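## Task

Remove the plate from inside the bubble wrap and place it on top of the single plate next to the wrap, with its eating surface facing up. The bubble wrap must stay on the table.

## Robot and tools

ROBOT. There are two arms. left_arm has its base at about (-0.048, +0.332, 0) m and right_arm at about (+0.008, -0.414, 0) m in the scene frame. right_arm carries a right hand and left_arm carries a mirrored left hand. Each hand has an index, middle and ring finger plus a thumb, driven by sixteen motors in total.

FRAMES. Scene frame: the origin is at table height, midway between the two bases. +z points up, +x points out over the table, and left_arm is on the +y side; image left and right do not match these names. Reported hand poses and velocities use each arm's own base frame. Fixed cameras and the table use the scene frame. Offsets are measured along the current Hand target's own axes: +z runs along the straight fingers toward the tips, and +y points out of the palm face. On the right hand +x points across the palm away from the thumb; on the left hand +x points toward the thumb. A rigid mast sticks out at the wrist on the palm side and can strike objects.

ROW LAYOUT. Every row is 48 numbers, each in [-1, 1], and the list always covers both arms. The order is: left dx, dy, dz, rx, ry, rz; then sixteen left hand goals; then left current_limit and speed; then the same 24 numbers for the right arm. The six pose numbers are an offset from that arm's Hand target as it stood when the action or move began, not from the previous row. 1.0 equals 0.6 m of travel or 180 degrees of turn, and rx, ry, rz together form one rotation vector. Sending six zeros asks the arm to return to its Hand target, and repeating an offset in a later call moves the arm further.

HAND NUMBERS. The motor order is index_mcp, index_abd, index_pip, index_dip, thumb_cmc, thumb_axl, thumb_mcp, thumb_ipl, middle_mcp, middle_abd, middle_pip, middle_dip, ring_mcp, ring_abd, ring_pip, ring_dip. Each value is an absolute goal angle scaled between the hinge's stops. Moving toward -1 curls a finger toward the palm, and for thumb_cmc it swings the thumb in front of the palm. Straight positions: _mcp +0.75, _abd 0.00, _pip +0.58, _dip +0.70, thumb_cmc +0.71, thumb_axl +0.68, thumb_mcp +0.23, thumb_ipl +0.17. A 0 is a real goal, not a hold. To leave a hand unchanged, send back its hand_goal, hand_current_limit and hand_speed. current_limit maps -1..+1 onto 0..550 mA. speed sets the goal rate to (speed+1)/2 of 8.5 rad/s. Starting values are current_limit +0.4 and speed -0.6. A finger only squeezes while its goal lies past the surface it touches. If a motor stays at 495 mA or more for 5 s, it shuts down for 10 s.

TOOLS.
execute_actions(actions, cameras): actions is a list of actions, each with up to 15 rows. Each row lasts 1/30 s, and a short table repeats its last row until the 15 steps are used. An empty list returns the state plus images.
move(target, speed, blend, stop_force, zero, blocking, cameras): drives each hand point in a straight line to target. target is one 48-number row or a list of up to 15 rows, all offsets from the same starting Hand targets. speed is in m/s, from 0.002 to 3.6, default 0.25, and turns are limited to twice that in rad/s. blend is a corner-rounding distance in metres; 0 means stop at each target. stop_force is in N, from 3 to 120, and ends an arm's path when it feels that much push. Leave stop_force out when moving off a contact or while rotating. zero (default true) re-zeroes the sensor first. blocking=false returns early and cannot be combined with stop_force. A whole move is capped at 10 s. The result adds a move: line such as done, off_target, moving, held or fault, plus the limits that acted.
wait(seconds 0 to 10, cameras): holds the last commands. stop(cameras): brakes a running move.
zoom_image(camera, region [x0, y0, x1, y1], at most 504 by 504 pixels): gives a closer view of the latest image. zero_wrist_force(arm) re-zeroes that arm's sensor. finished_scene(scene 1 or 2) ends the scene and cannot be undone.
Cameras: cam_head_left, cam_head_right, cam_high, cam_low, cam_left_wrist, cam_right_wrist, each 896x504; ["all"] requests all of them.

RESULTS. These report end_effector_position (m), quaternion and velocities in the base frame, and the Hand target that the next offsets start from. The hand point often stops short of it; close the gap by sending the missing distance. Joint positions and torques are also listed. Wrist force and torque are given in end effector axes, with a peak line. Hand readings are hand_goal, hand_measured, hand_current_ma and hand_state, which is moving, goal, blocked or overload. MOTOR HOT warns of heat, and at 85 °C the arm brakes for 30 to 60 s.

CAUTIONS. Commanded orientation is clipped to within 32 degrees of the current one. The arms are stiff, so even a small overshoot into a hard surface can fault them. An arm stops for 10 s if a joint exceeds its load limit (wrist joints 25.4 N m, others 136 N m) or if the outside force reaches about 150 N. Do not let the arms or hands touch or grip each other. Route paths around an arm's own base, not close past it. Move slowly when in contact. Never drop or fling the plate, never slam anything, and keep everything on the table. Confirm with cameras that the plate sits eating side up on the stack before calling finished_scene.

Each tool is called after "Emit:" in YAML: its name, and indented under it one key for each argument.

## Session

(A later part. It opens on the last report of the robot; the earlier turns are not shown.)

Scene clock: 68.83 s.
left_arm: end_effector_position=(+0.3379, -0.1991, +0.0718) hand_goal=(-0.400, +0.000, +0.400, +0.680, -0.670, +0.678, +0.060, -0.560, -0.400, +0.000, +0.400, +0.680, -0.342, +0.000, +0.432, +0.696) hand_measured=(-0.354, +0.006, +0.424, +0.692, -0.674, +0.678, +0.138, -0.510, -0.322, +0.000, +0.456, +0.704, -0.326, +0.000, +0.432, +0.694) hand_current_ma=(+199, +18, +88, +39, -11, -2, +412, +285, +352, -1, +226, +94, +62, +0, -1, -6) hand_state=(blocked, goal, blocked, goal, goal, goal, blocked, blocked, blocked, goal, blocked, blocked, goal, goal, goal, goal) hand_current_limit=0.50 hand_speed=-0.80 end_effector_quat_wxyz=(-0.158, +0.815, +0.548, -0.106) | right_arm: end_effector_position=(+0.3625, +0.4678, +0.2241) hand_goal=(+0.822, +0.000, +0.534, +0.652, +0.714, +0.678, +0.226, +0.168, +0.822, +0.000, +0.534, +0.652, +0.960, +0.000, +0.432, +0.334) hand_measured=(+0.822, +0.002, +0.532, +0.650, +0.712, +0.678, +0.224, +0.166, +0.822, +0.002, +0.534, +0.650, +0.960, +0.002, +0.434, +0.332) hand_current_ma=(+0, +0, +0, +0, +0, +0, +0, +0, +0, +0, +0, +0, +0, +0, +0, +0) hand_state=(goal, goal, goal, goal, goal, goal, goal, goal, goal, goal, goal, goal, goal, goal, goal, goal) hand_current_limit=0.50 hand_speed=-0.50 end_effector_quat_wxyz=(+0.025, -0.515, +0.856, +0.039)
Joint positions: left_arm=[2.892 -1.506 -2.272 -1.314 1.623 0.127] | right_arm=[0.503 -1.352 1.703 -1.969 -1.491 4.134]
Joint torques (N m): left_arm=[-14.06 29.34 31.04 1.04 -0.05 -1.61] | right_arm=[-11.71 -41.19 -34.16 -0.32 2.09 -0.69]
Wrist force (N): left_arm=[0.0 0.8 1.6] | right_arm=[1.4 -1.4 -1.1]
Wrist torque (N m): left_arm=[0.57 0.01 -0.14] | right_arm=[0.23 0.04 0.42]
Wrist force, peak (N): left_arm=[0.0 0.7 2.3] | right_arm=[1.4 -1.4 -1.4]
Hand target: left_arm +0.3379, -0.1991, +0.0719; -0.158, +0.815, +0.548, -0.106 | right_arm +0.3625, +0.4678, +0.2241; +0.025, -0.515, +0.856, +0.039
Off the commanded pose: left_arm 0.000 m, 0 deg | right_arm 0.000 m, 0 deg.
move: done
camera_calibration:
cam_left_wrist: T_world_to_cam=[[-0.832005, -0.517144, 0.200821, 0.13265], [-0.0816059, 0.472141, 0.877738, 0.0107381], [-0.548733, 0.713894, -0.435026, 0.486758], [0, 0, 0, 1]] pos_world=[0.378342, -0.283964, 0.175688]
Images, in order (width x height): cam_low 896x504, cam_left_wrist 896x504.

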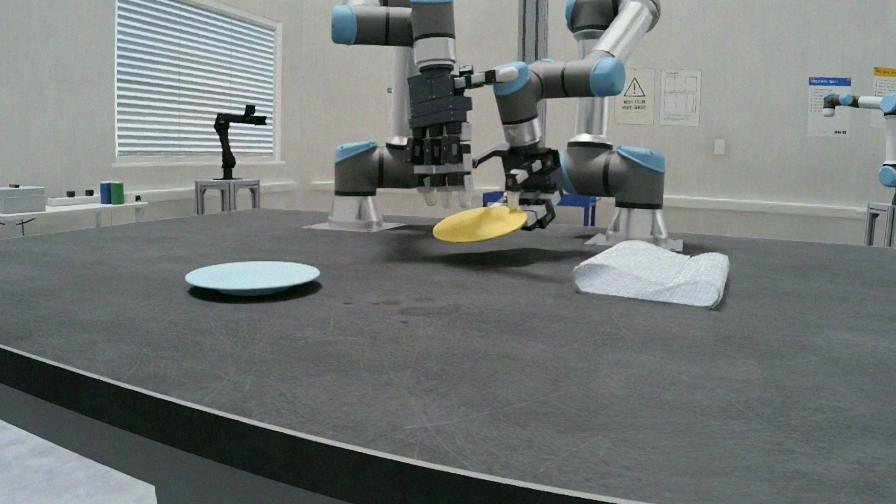

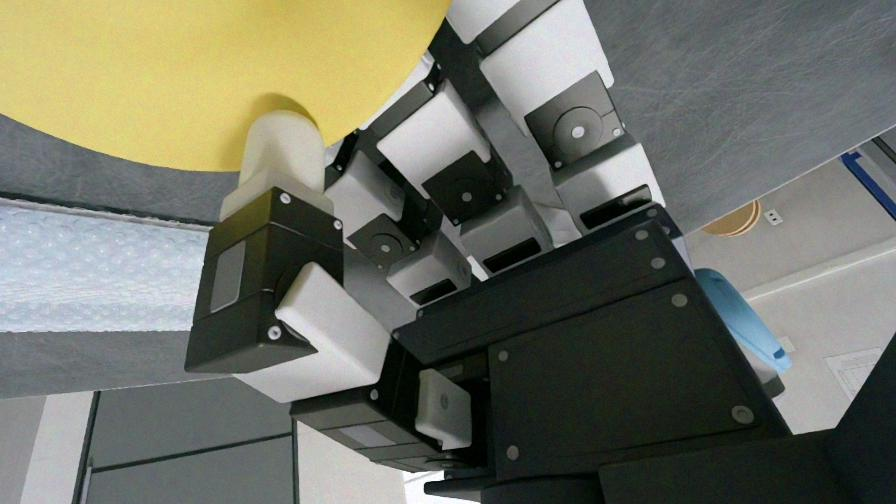

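Emit:
move:
  target:
    - [0,-0.0374,-0.0929,0,0,0,-0.40,0,0.40,0.68,-0.671,0.678,0.06,-0.56,-0.40,0,0.40,0.68,-0.342,0,0.431,0.696,0.5,-0.8,0.0108,-0.49,-0.1587,0,0,0,0.822,0,0.533,0.652,0.714,0.678,0.226,0.168,0.822,0,0.533,0.652,0.96,0,0.431,0.333,0.5,-0.5]
    - [-0.0582,0.5527,-0.363,0,0,0,-0.40,0,0.40,0.68,-0.671,0.678,0.06,-0.56,-0.40,0,0.40,0.68,-0.342,0,0.431,0.696,0.5,-0.8,0.0162,-0.7355,-0.1587,0,0,0,0.822,0,0.533,0.652,0.714,0.678,0.226,0.168,0.822,0,0.533,0.652,0.96,0,0.431,0.333,0.5,-0.5]
  speed: [0.2,0.15]
  blend: 0.03
  cameras: ["cam_head_left","cam_head_right","cam_low","cam_left_wrist"]

Emit:
zoom_image:
  camera: "cam_low"
  region: [140, 140, 420, 300]

Emit:
zoom_image:
  camera: "cam_head_left"
  region: [300, 100, 500, 280]

Scene clock: 74.23 s.
left_arm: end_effector_position=(+0.6850, -0.3782, +0.1497) hand_goal=(-0.400, +0.000, +0.400, +0.680, -0.670, +0.678, +0.060, -0.560, -0.400, +0.000, +0.400, +0.680, -0.342, +0.000, +0.432, +0.696) hand_measured=(-0.354, +0.006, +0.424, +0.692, -0.674, +0.678, +0.138, -0.510, -0.322, +0.000, +0.456, +0.706, -0.326, +0.000, +0.432, +0.694) hand_current_ma=(+201, +18, +89, +39, -11, -2, +413, +285, +355, -1, +228, +94, +62, +0, -1, -6) hand_state=(blocked, goal, blocked, goal, goal, goal, blocked, blocked, blocked, goal, blocked, blocked, goal, goal, goal, goal) hand_current_limit=0.50 hand_speed=-0.80 end_effector_quat_wxyz=(-0.158, +0.815, +0.548, -0.106) | right_arm: end_effector_position=(+0.7477, +0.2448, +0.3000) hand_goal=(+0.822, +0.000, +0.534, +0.652, +0.714, +0.678, +0.226, +0.168, +0.822, +0.000, +0.534, +0.652, +0.960, +0.000, +0.432, +0.334) hand_measured=(+0.822, +0.002, +0.532, +0.650, +0.712, +0.678, +0.224, +0.166, +0.822, +0.002, +0.534, +0.650, +0.958, +0.002, +0.434, +0.332) hand_current_ma=(+0, +0, +0, +0, +0, +0, +0, +0, +0, +0, +0, +0, +0, +0, +0, +0) hand_state=(goal, goal, goal, goal, goal, goal, goal, goal, goal, goal, goal, goal, goal, goal, goal, goal) hand_current_limit=0.50 hand_speed=-0.50 end_effector_quat_wxyz=(+0.025, -0.515, +0.856, +0.039)
Joint positions: left_arm=[2.778 -2.348 -0.88 -1.868 1.581 0.021] | right_arm=[0.038 -0.645 0.376 -1.307 -1.478 3.666]
Joint torques (N m): left_arm=[-14.47 41.29 35.42 1 -1.11 -1.73] | right_arm=[-10.96 -46.64 -33.25 -0.63 -1.76 -1.82]
Wrist force (N): left_arm=[-0.1 0.7 1.8] | right_arm=[1.3 -1.3 -1.0]
Wrist torque (N m): left_arm=[0.54 0.02 -0.10] | right_arm=[0.27 0.08 0.42]
Wrist force, peak (N): left_arm=[0.0 0.9 2.5] | right_arm=[1.2 -2.2 -1.6]
Hand target: left_arm +0.6850, -0.3782, +0.1497; -0.158, +0.815, +0.548, -0.106 | right_arm +0.7478, +0.2448, +0.3000; +0.025, -0.515, +0.856, +0.039
Off the commanded pose: left_arm 0.000 m, 0 deg | right_arm 0.000 m, 0 deg.
move: done
camera_calibration:
cam_left_wrist: T_world_to_cam=[[-0.831982, -0.517148, 0.200908, 0.312999], [-0.0815718, 0.472212, 0.877703, 0.0553043], [-0.548773, 0.713845, -0.435056, 0.839], [0, 0, 0, 1]] pos_world=[0.725342, -0.463164, 0.253588]
Images, in order (width x height): cam_head_left 896x504, cam_head_right 896x504, cam_low 896x504, cam_left_wrist 896x504.

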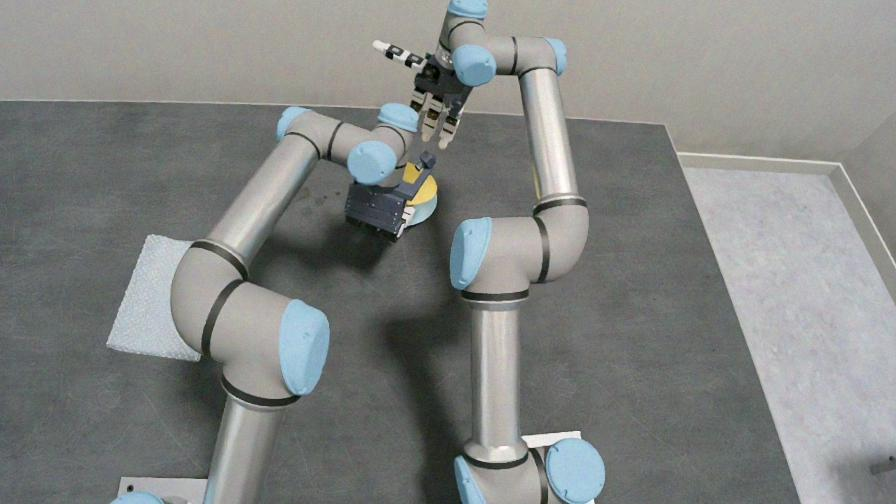

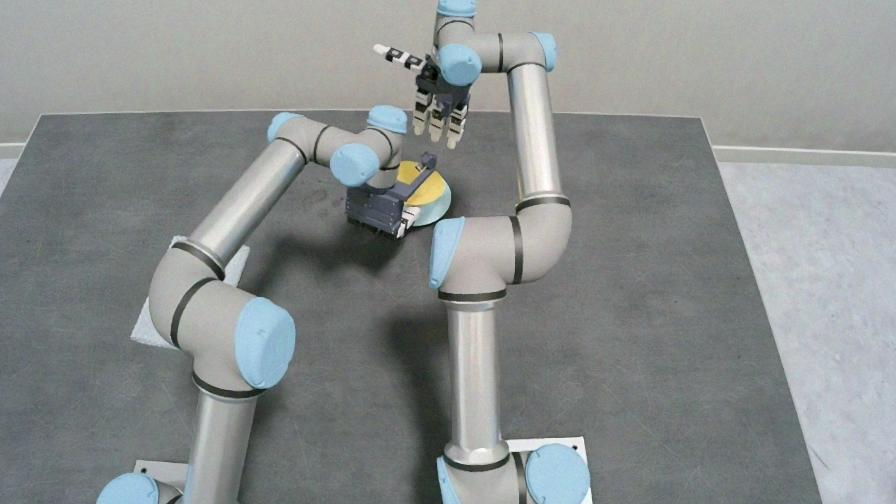

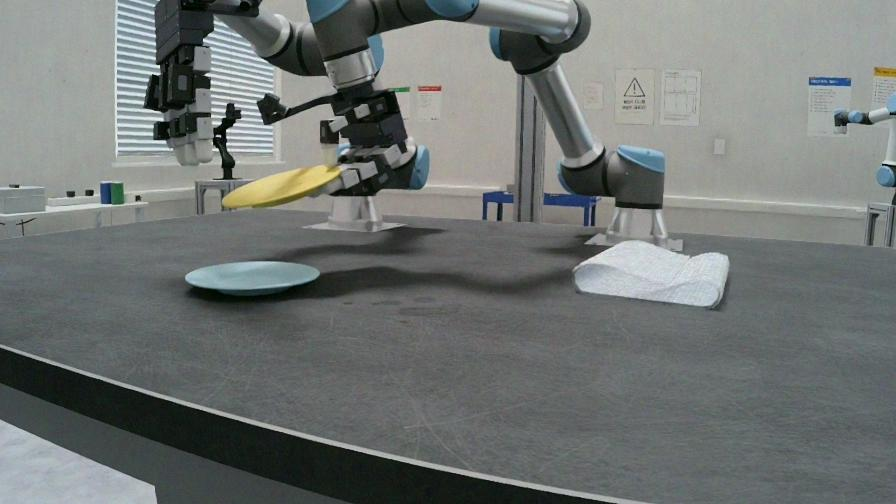

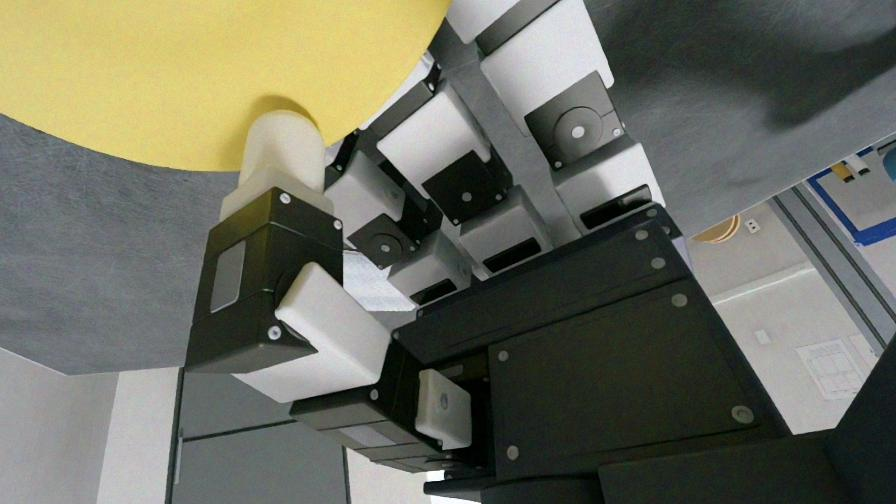

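Scaled by 1.800 from the camera's 896x504 image, which has a finer 1280x720 frame.

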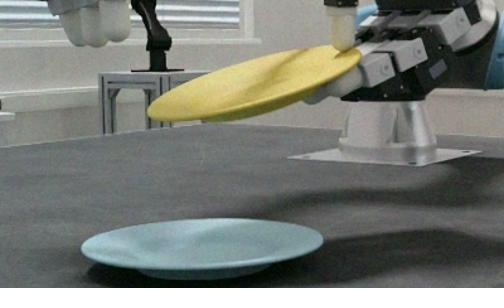

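Scaled by 2.520 from the camera's 896x504 image, which has a finer 1280x720 frame.

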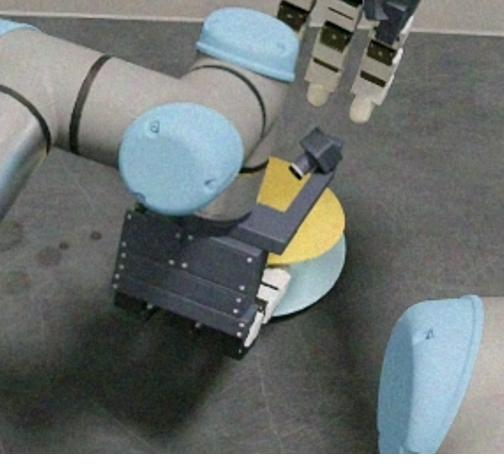

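Emit:
execute_actions:
  actions: []
  cameras: ["cam_head_left","cam_head_right","cam_low"]

Scene clock: 74.73 s.
left_arm: end_effector_position=(+0.6850, -0.3783, +0.1497) hand_goal=(-0.400, +0.000, +0.400, +0.680, -0.670, +0.678, +0.060, -0.560, -0.400, +0.000, +0.400, +0.680, -0.342, +0.000, +0.432, +0.696) hand_measured=(-0.354, +0.006, +0.424, +0.692, -0.674, +0.678, +0.138, -0.510, -0.322, +0.000, +0.456, +0.706, -0.326, +0.000, +0.432, +0.694) hand_current_ma=(+201, +18, +89, +39, -11, -2, +412, +285, +355, -1, +228, +94, +62, +0, -1, -6) hand_state=(blocked, goal, blocked, goal, goal, goal, blocked, blocked, blocked, goal, blocked, blocked, goal, goal, goal, goal) hand_current_limit=0.50 hand_speed=-0.80 end_effector_quat_wxyz=(-0.158, +0.815, +0.548, -0.106) | right_arm: end_effector_position=(+0.7478, +0.2448, +0.3000) hand_goal=(+0.822, +0.000, +0.534, +0.652, +0.714, +0.678, +0.226, +0.168, +0.822, +0.000, +0.534, +0.652, +0.960, +0.000, +0.432, +0.334) hand_measured=(+0.822, +0.002, +0.532, +0.650, +0.712, +0.678, +0.224, +0.166, +0.822, +0.002, +0.534, +0.650, +0.958, +0.002, +0.434, +0.332) hand_current_ma=(+0, +0, +0, +0, +0, +0, +0, +0, +0, +0, +0, +0, +0, +0, +0, +0) hand_state=(goal, goal, goal, goal, goal, goal, goal, goal, goal, goal, goal, goal, goal, goal, goal, goal) hand_current_limit=0.50 hand_speed=-0.50 end_effector_quat_wxyz=(+0.025, -0.515, +0.856, +0.039)
Joint positions: left_arm=[2.778 -2.348 -0.88 -1.868 1.581 0.021] | right_arm=[0.038 -0.645 0.376 -1.307 -1.478 3.666]
Joint velocities: within noise
Joint torques (N m): left_arm=[-14.74 41.17 34.86 0.95 0.71 -1.73] | right_arm=[-11.79 -46.03 -33.88 -0.54 -1.85 -1.62]
Wrist force (N): left_arm=[-0.1 0.5 2.0] | right_arm=[1.3 -1.4 -1.2]
Wrist torque (N m): left_arm=[0.50 0.02 -0.09] | right_arm=[0.27 0.08 0.42]
Wrist force, peak (N): left_arm=[-0.2 0.7 2.1] | right_arm=[1.5 -1.8 -1.2]
Hand target: left_arm +0.6850, -0.3782, +0.1497; -0.158, +0.815, +0.548, -0.106 | right_arm +0.7478, +0.2448, +0.3000; +0.025, -0.515, +0.856, +0.039
Off the commanded pose: left_arm 0.000 m, 0 deg | right_arm 0.000 m, 0 deg.
Images, in order (width x height): cam_head_left 896x504, cam_head_right 896x504, cam_low 896x504.

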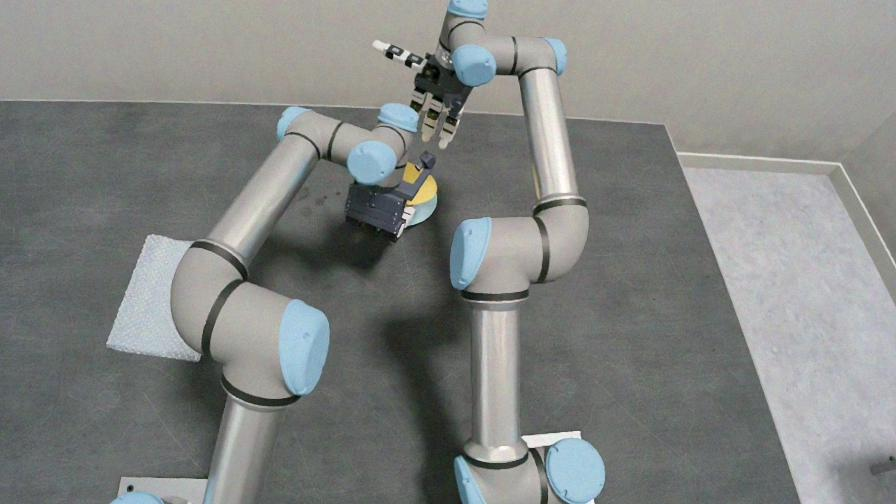

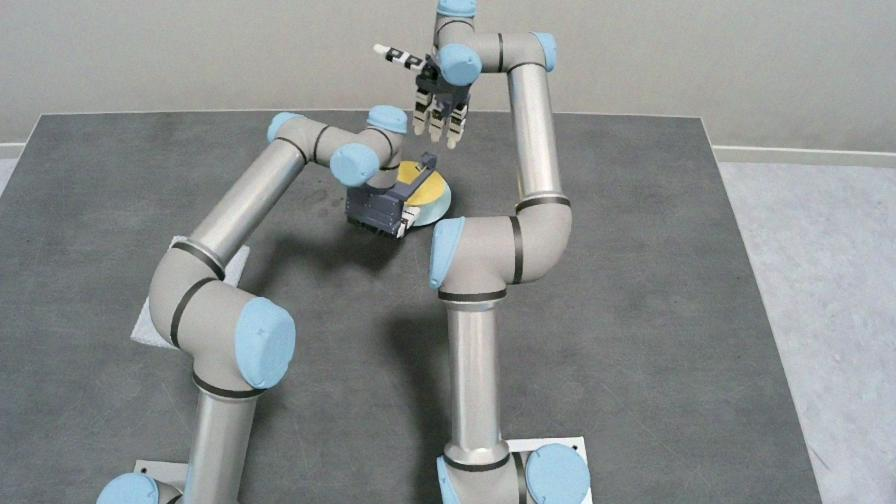

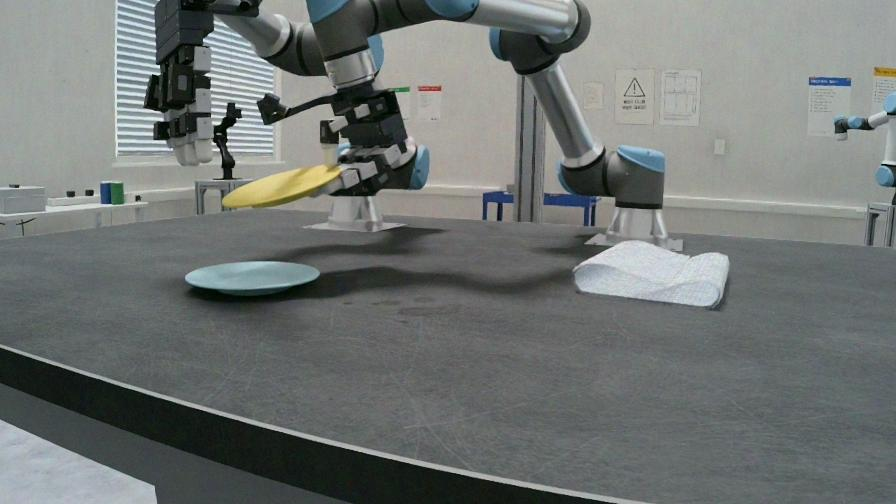

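Emit:
zoom_image:
  camera: "cam_head_left"
  region: [330, 130, 490, 260]

Emit:
zoom_image:
  camera: "cam_head_right"
  region: [330, 130, 490, 260]

Scaled by 3.150 from the camera's 896x504 image, which has a finer 1280x720 frame.

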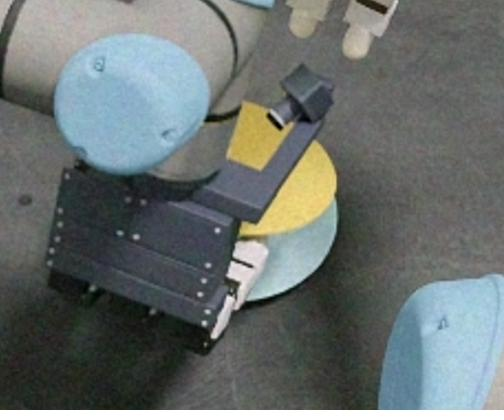

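Scaled by 3.150 from the camera's 896x504 image, which has a finer 1280x720 frame.

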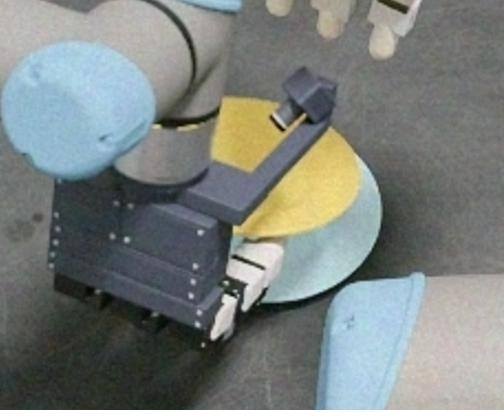

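Emit:
move:
  target: [0,0.0011,-0.0775,0,0,0,-0.40,0,0.40,0.68,-0.671,0.678,0.06,-0.56,-0.40,0,0.40,0.68,-0.342,0,0.431,0.696,0.5,-0.8,0,0,0,0,0,0,0.822,0,0.533,0.652,0.714,0.678,0.226,0.168,0.822,0,0.533,0.652,0.96,0,0.431,0.333,0.5,-0.5]
  speed: 0.05

Scene clock: 77.87 s.
left_arm: end_effector_position=(+0.7017, -0.3851, +0.1926) hand_goal=(-0.400, +0.000, +0.400, +0.680, -0.670, +0.678, +0.060, -0.560, -0.400, +0.000, +0.400, +0.680, -0.342, +0.000, +0.432, +0.696) hand_measured=(-0.352, +0.006, +0.424, +0.692, -0.674, +0.678, +0.138, -0.510, -0.322, +0.000, +0.456, +0.706, -0.326, +0.000, +0.432, +0.694) hand_current_ma=(+202, +18, +89, +40, -11, -2, +413, +285, +357, -1, +228, +94, +62, +0, -1, -6) hand_state=(blocked, goal, blocked, goal, goal, goal, blocked, blocked, blocked, goal, blocked, blocked, goal, goal, goal, goal) hand_current_limit=0.50 hand_speed=-0.80 end_effector_quat_wxyz=(-0.158, +0.815, +0.548, -0.106) | right_arm: end_effector_position=(+0.7478, +0.2448, +0.3000) hand_goal=(+0.822, +0.000, +0.534, +0.652, +0.714, +0.678, +0.226, +0.168, +0.822, +0.000, +0.534, +0.652, +0.960, +0.000, +0.432, +0.334) hand_measured=(+0.822, +0.002, +0.532, +0.650, +0.712, +0.678, +0.224, +0.166, +0.822, +0.002, +0.534, +0.650, +0.958, +0.002, +0.434, +0.332) hand_current_ma=(+0, +0, +0, +0, +0, +0, +0, +0, +0, +0, +0, +0, +0, +0, +0, +0) hand_state=(goal, goal, goal, goal, goal, goal, goal, goal, goal, goal, goal, goal, goal, goal, goal, goal) hand_current_limit=0.50 hand_speed=-0.50 end_effector_quat_wxyz=(+0.025, -0.515, +0.856, +0.039)
Joint positions: left_arm=[2.778 -2.408 -0.664 -2.024 1.58 0.021] | right_arm=[0.038 -0.645 0.375 -1.307 -1.478 3.666]
Joint torques (N m): left_arm=[-14.81 42.94 35.04 1.08 -1.82 -1.65] | right_arm=[-10.14 -46.12 -34.18 -0.66 -1.99 -1.48]
Wrist force (N): left_arm=[-0.3 0.7 1.9] | right_arm=[1.3 -1.4 -1.1]
Wrist torque (N m): left_arm=[0.54 0.05 -0.10] | right_arm=[0.26 0.08 0.42]
Wrist force, peak (N): left_arm=[0.0 0.5 2.4] | right_arm=[1.6 -1.8 -1.2]
Hand target: left_arm +0.7017, -0.3851, +0.1926; -0.158, +0.815, +0.548, -0.106 | right_arm +0.7478, +0.2448, +0.3000; +0.025, -0.515, +0.856, +0.039
Off the commanded pose: left_arm 0.000 m, 0 deg | right_arm 0.000 m, 0 deg.
move: done

Emit:
move:
  target: [0,0.0674,0.1267,0,0,0,-0.40,0,0.40,0.68,-0.671,0.678,0.06,-0.56,-0.40,0,0.40,0.68,-0.342,0,0.431,0.696,0.5,-0.8,0,0,0,0,0,0,0.822,0,0.533,0.652,0.714,0.678,0.226,0.168,0.822,0,0.533,0.652,0.96,0,0.431,0.333,0.5,-0.5]
  speed: 0.05
  cameras: ["cam_head_left","cam_head_right","cam_low"]

Emit:
zoom_image:
  camera: "cam_head_right"
  region: [330, 130, 490, 260]

Emit:
zoom_image:
  camera: "cam_low"
  region: [140, 140, 440, 320]

Emit:
zoom_image:
  camera: "cam_head_left"
  region: [330, 130, 490, 260]

Scene clock: 80.20 s.
left_arm: end_effector_position=(+0.7101, -0.3884, +0.1071) hand_goal=(-0.400, +0.000, +0.400, +0.680, -0.670, +0.678, +0.060, -0.560, -0.400, +0.000, +0.400, +0.680, -0.342, +0.000, +0.432, +0.696) hand_measured=(-0.352, +0.006, +0.424, +0.692, -0.674, +0.678, +0.138, -0.510, -0.322, +0.000, +0.456, +0.706, -0.326, +0.000, +0.432, +0.694) hand_current_ma=(+204, +18, +91, +41, -11, -2, +412, +285, +358, -1, +230, +95, +61, +0, -1, -6) hand_state=(blocked, goal, blocked, goal, goal, goal, blocked, blocked, blocked, goal, blocked, blocked, goal, goal, goal, goal) hand_current_limit=0.50 hand_speed=-0.80 end_effector_quat_wxyz=(-0.158, +0.815, +0.548, -0.106) | right_arm: end_effector_position=(+0.7478, +0.2448, +0.3000) hand_goal=(+0.822, +0.000, +0.534, +0.652, +0.714, +0.678, +0.226, +0.168, +0.822, +0.000, +0.534, +0.652, +0.960, +0.000, +0.432, +0.334) hand_measured=(+0.822, +0.002, +0.532, +0.650, +0.712, +0.678, +0.224, +0.166, +0.822, +0.002, +0.534, +0.650, +0.958, +0.002, +0.434, +0.332) hand_current_ma=(+0, +0, +0, +0, +0, +0, +0, +0, +0, +0, +0, +0, +0, +0, +0, +0) hand_state=(goal, goal, goal, goal, goal, goal, goal, goal, goal, goal, goal, goal, goal, goal, goal, goal) hand_current_limit=0.50 hand_speed=-0.50 end_effector_quat_wxyz=(+0.025, -0.515, +0.856, +0.039)
Joint positions: left_arm=[2.778 -2.447 -0.812 -1.838 1.58 0.021] | right_arm=[0.038 -0.645 0.375 -1.307 -1.478 3.666]
Joint torques (N m): left_arm=[-14.33 44.59 13.08 4.22 -0.72 -1.53] | right_arm=[-8.46 -46.09 -33.19 -0.61 -1.82 -1.62]
Wrist force (N): left_arm=[0.0 0.5 1.8] | right_arm=[1.4 -1.5 -1.3]
Wrist torque (N m): left_arm=[0.52 0.01 -0.08] | right_arm=[0.26 0.06 0.42]
Wrist force, peak (N): left_arm=[0.1 0.9 2.1] | right_arm=[1.4 -1.7 -1.2]
Hand target: left_arm +0.7101, -0.3884, +0.1070; -0.158, +0.815, +0.548, -0.106 | right_arm +0.7478, +0.2448, +0.3000; +0.025, -0.515, +0.856, +0.039
Off the commanded pose: left_arm 0.000 m, 0 deg | right_arm 0.000 m, 0 deg.
move: done
Images, in order (width x height): cam_head_left 896x504, cam_head_right 896x504, cam_low 896x504.

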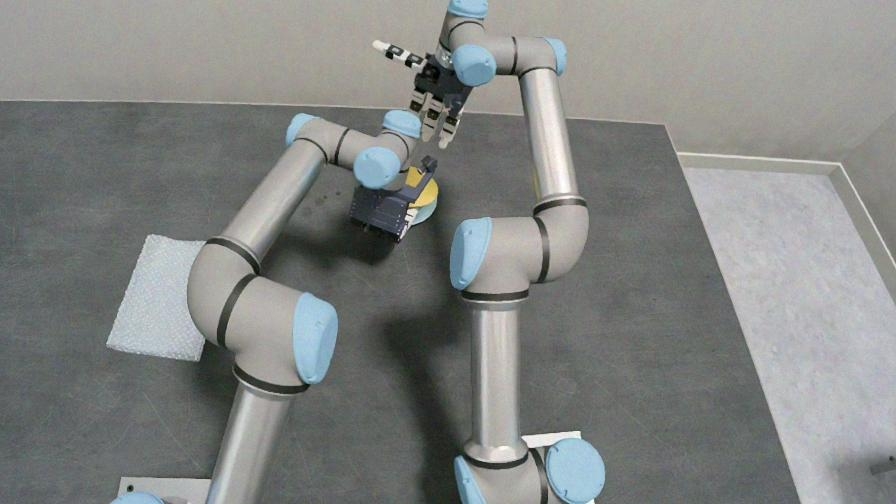

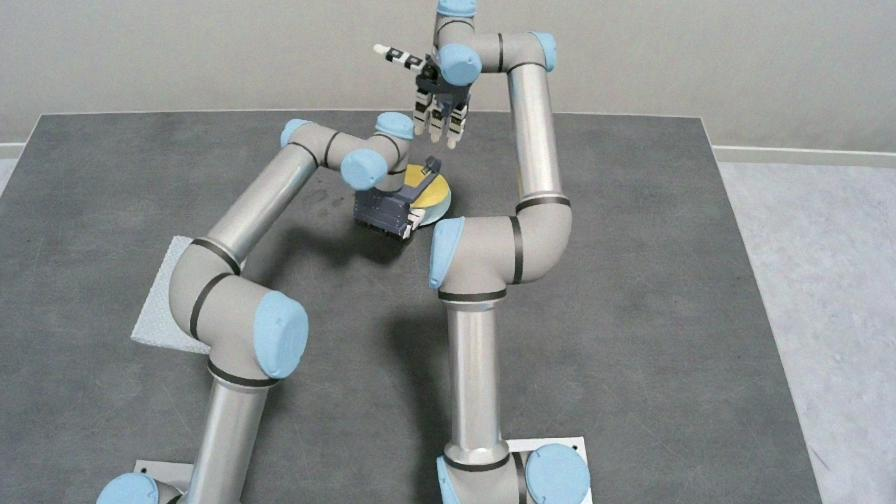

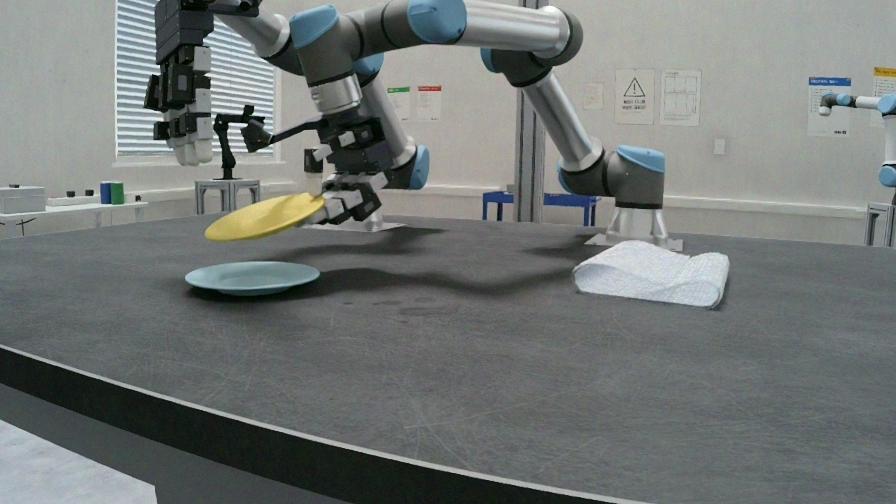

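Scaled by 3.150 from the camera's 896x504 image, which has a finer 1280x720 frame.

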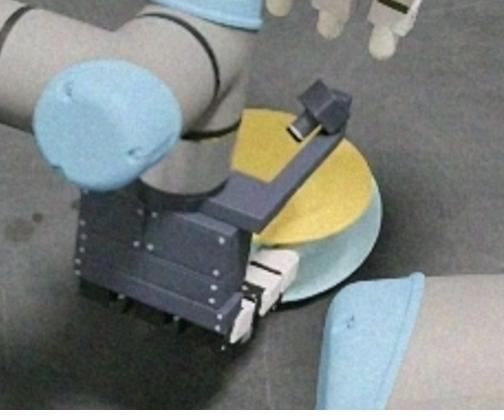

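Scaled by 1.680 from the camera's 896x504 image, which has a finer 1280x720 frame.

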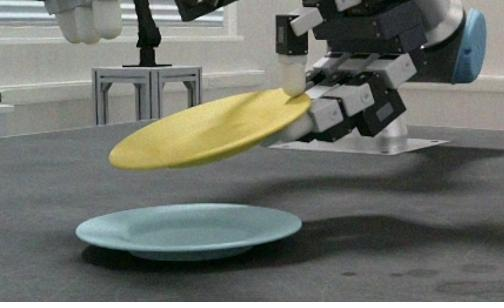

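Scaled by 3.150 from the camera's 896x504 image, which has a finer 1280x720 frame.

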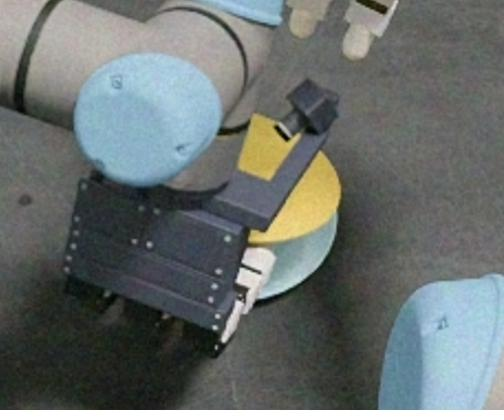

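Emit:
move:
  target: [-0.0125,0.0125,0.0309,0,0,0,-0.40,0,0.40,0.68,-0.671,0.678,0.06,-0.56,-0.40,0,0.40,0.68,-0.342,0,0.431,0.696,0.5,-0.8,0,0,0,0,0,0,0.822,0,0.533,0.652,0.714,0.678,0.226,0.168,0.822,0,0.533,0.652,0.96,0,0.431,0.333,0.5,-0.5]
  speed: 0.04
  cameras: ["cam_head_left","cam_head_right","cam_low"]

Emit:
zoom_image:
  camera: "cam_head_right"
  region: [380, 150, 480, 240]

Emit:
zoom_image:
  camera: "cam_low"
  region: [140, 140, 440, 320]

Emit:
zoom_image:
  camera: "cam_head_left"
  region: [380, 150, 480, 240]

Scene clock: 81.60 s.
left_arm: end_effector_position=(+0.7073, -0.3953, +0.0871) hand_goal=(-0.400, +0.000, +0.400, +0.680, -0.670, +0.678, +0.060, -0.560, -0.400, +0.000, +0.400, +0.680, -0.342, +0.000, +0.432, +0.696) hand_measured=(-0.352, +0.006, +0.424, +0.692, -0.674, +0.678, +0.138, -0.510, -0.322, +0.000, +0.456, +0.706, -0.326, +0.000, +0.432, +0.694) hand_current_ma=(+204, +18, +91, +41, -11, -2, +413, +285, +359, -1, +230, +95, +61, +0, -1, -6) hand_state=(blocked, goal, blocked, goal, goal, goal, blocked, blocked, blocked, goal, blocked, blocked, goal, goal, goal, goal) hand_current_limit=0.50 hand_speed=-0.80 end_effector_quat_wxyz=(-0.158, +0.815, +0.548, -0.106) | right_arm: end_effector_position=(+0.7478, +0.2448, +0.3000) hand_goal=(+0.822, +0.000, +0.534, +0.652, +0.714, +0.678, +0.226, +0.168, +0.822, +0.000, +0.534, +0.652, +0.960, +0.000, +0.432, +0.334) hand_measured=(+0.822, +0.002, +0.532, +0.650, +0.712, +0.678, +0.224, +0.166, +0.822, +0.002, +0.534, +0.650, +0.958, +0.002, +0.434, +0.332) hand_current_ma=(+0, +0, +0, +0, +0, +0, +0, +0, +0, +0, +0, +0, +0, +0, +0, +0) hand_state=(goal, goal, goal, goal, goal, goal, goal, goal, goal, goal, goal, goal, goal, goal, goal, goal) hand_current_limit=0.50 hand_speed=-0.50 end_effector_quat_wxyz=(+0.025, -0.515, +0.856, +0.039)
Joint positions: left_arm=[2.768 -2.459 -0.84 -1.797 1.577 0.012] | right_arm=[0.038 -0.645 0.375 -1.307 -1.478 3.666]
Joint torques (N m): left_arm=[-14.73 43.91 13.51 4 -2.65 -1.65] | right_arm=[-6.74 -46.36 -34.27 -0.71 -1.87 -1.33]
Wrist force (N): left_arm=[-0.1 0.6 1.9] | right_arm=[1.4 -1.5 -1.2]
Wrist torque (N m): left_arm=[0.53 0.02 -0.09] | right_arm=[0.25 0.07 0.43]
Wrist force, peak (N): left_arm=[-0.2 0.7 2.3] | right_arm=[1.6 -1.5 -1.2]
Hand target: left_arm +0.7073, -0.3953, +0.0870; -0.158, +0.815, +0.548, -0.106 | right_arm +0.7478, +0.2448, +0.3000; +0.025, -0.515, +0.856, +0.039
Off the commanded pose: left_arm 0.000 m, 0 deg | right_arm 0.000 m, 0 deg.
move: done
Images, in order (width x height): cam_head_left 896x504, cam_head_right 896x504, cam_low 896x504.

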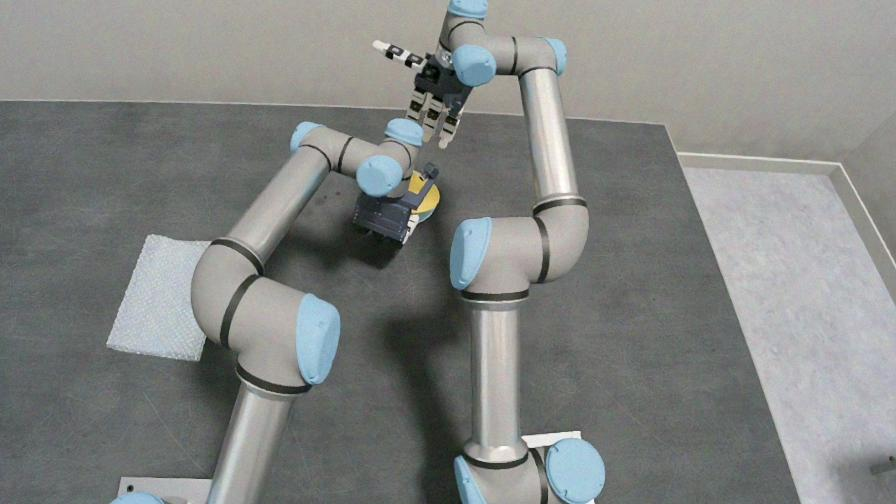

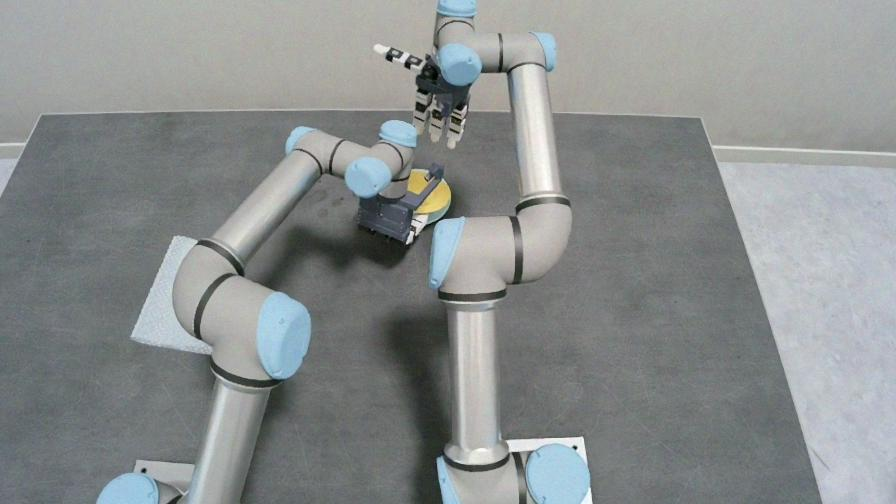

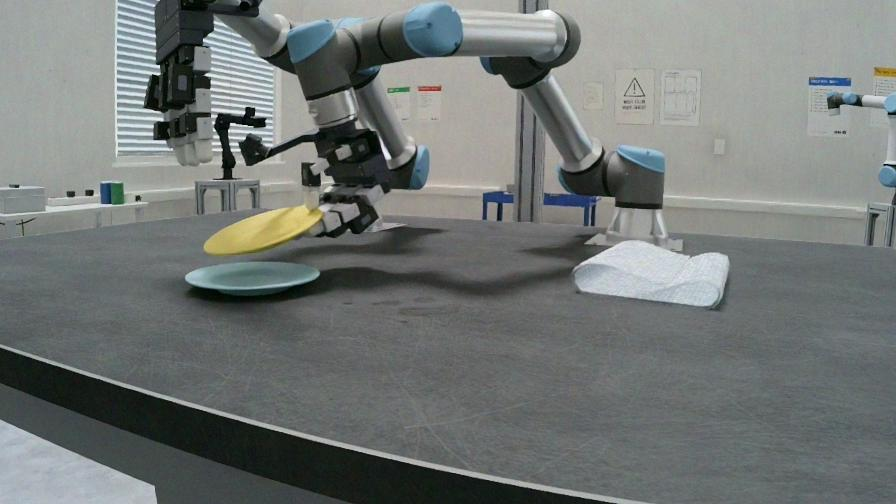

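Scaled by 5.040 from the camera's 896x504 image, which has a finer 1280x720 frame.

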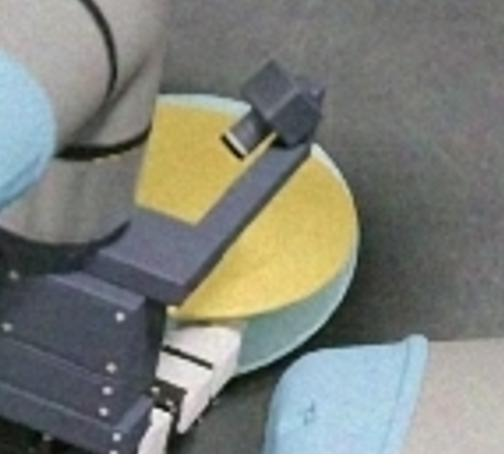

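Scaled by 1.680 from the camera's 896x504 image, which has a finer 1280x720 frame.

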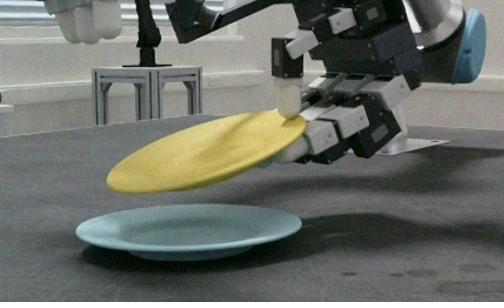

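Scaled by 5.040 from the camera's 896x504 image, which has a finer 1280x720 frame.

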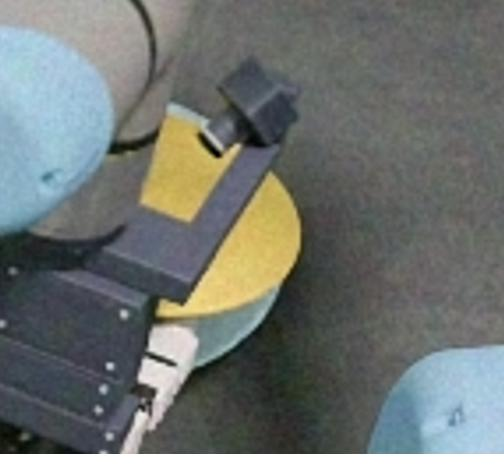

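Emit:
move:
  target: [0.005,0.0308,0.0541,0,0,0,-0.40,0,0.40,0.68,-0.671,0.678,0.06,-0.56,-0.40,0,0.40,0.68,-0.342,0,0.431,0.696,0.5,-0.8,0,0,0,0,0,0,0.822,0,0.533,0.652,0.714,0.678,0.226,0.168,0.822,0,0.533,0.652,0.96,0,0.431,0.333,0.5,-0.5]
  speed: 0.012
  stop_force: 3
  cameras: ["cam_head_right","cam_low"]

Emit:
zoom_image:
  camera: "cam_head_right"
  region: [380, 150, 480, 240]

Emit:
zoom_image:
  camera: "cam_low"
  region: [140, 180, 360, 320]

Scene clock: 86.03 s.
left_arm: end_effector_position=(+0.7131, -0.3944, +0.0500) hand_goal=(-0.400, +0.000, +0.400, +0.680, -0.670, +0.678, +0.060, -0.560, -0.400, +0.000, +0.400, +0.680, -0.342, +0.000, +0.432, +0.696) hand_measured=(-0.352, +0.006, +0.424, +0.692, -0.674, +0.678, +0.138, -0.510, -0.322, +0.000, +0.456, +0.706, -0.326, +0.000, +0.432, +0.694) hand_current_ma=(+204, +18, +91, +41, -11, -2, +412, +285, +359, -1, +230, +95, +61, +0, -1, -6) hand_state=(blocked, goal, blocked, goal, goal, goal, blocked, blocked, blocked, goal, blocked, blocked, goal, goal, goal, goal) hand_current_limit=0.50 hand_speed=-0.80 end_effector_quat_wxyz=(-0.158, +0.815, +0.548, -0.106) | right_arm: end_effector_position=(+0.7478, +0.2448, +0.3000) hand_goal=(+0.822, +0.000, +0.534, +0.652, +0.714, +0.678, +0.226, +0.168, +0.822, +0.000, +0.534, +0.652, +0.960, +0.000, +0.432, +0.334) hand_measured=(+0.822, +0.002, +0.532, +0.650, +0.712, +0.678, +0.224, +0.166, +0.822, +0.002, +0.534, +0.650, +0.958, +0.002, +0.434, +0.332) hand_current_ma=(+0, +0, +0, +0, +0, +0, +0, +0, +0, +0, +0, +0, +0, +0, +0, +0) hand_state=(goal, goal, goal, goal, goal, goal, goal, goal, goal, goal, goal, goal, goal, goal, goal, goal) hand_current_limit=0.50 hand_speed=-0.50 end_effector_quat_wxyz=(+0.025, -0.515, +0.856, +0.039)
Joint positions: left_arm=[2.772 -2.495 -0.87 -1.731 1.578 0.016] | right_arm=[0.038 -0.645 0.375 -1.307 -1.478 3.666]
Joint torques (N m): left_arm=[14.23 45.2 12.82 4.05 2.69 1.35] | right_arm=[-2.52 -46.29 -34.11 -0.57 -1.72 -1.54]
Wrist force (N): left_arm=[0.1 0.5 1.8] | right_arm=[1.4 -1.7 -1.0]
Wrist torque (N m): left_arm=[0.49 0.00 -0.28] | right_arm=[0.22 0.07 0.41]
Wrist force, peak (N): left_arm=[0.3 0.7 2.3] | right_arm=[1.4 -1.5 -1.5]
Hand target: left_arm +0.7131, -0.3944, +0.0500; -0.158, +0.815, +0.548, -0.106 | right_arm +0.7478, +0.2448, +0.3000; +0.025, -0.515, +0.856, +0.039
Off the commanded pose: left_arm 0.000 m, 0 deg | right_arm 0.000 m, 0 deg.
move: done
Images, in order (width x height): cam_head_right 896x504, cam_low 896x504.

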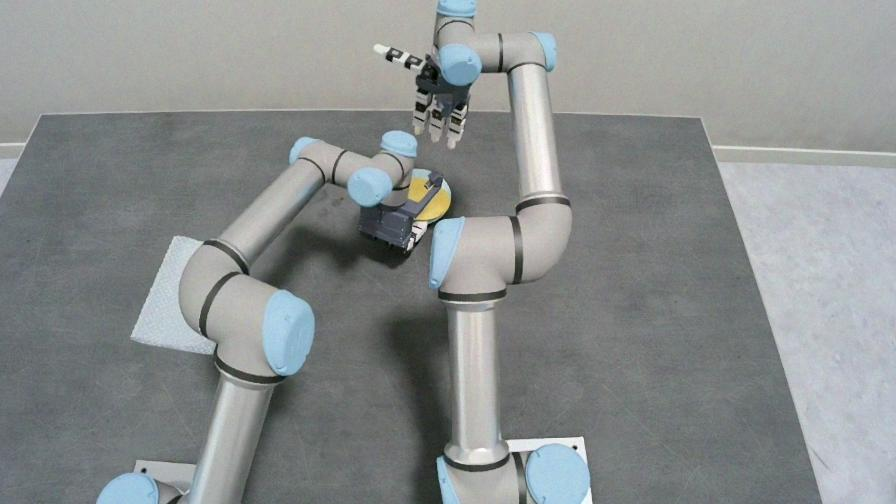

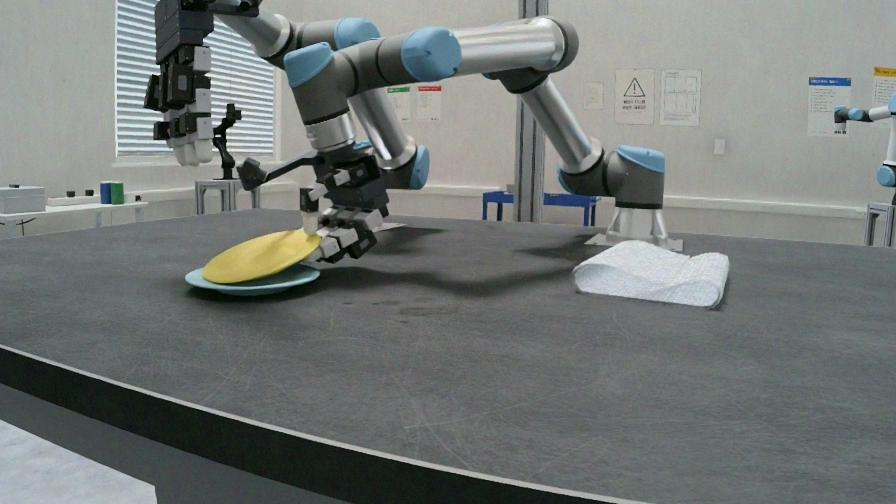

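Scaled by 5.040 from the camera's 896x504 image, which has a finer 1280x720 frame.

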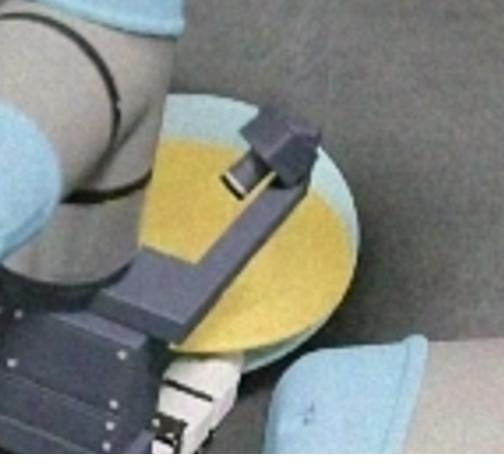

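Scaled by 2.291 from the camera's 896x504 image, which has a finer 1280x720 frame.

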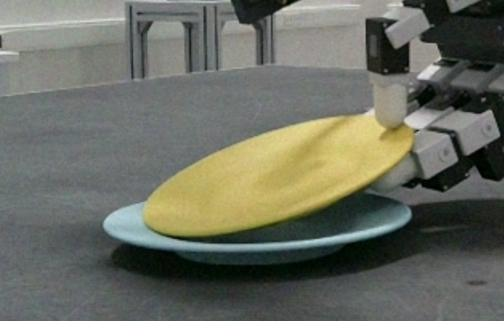

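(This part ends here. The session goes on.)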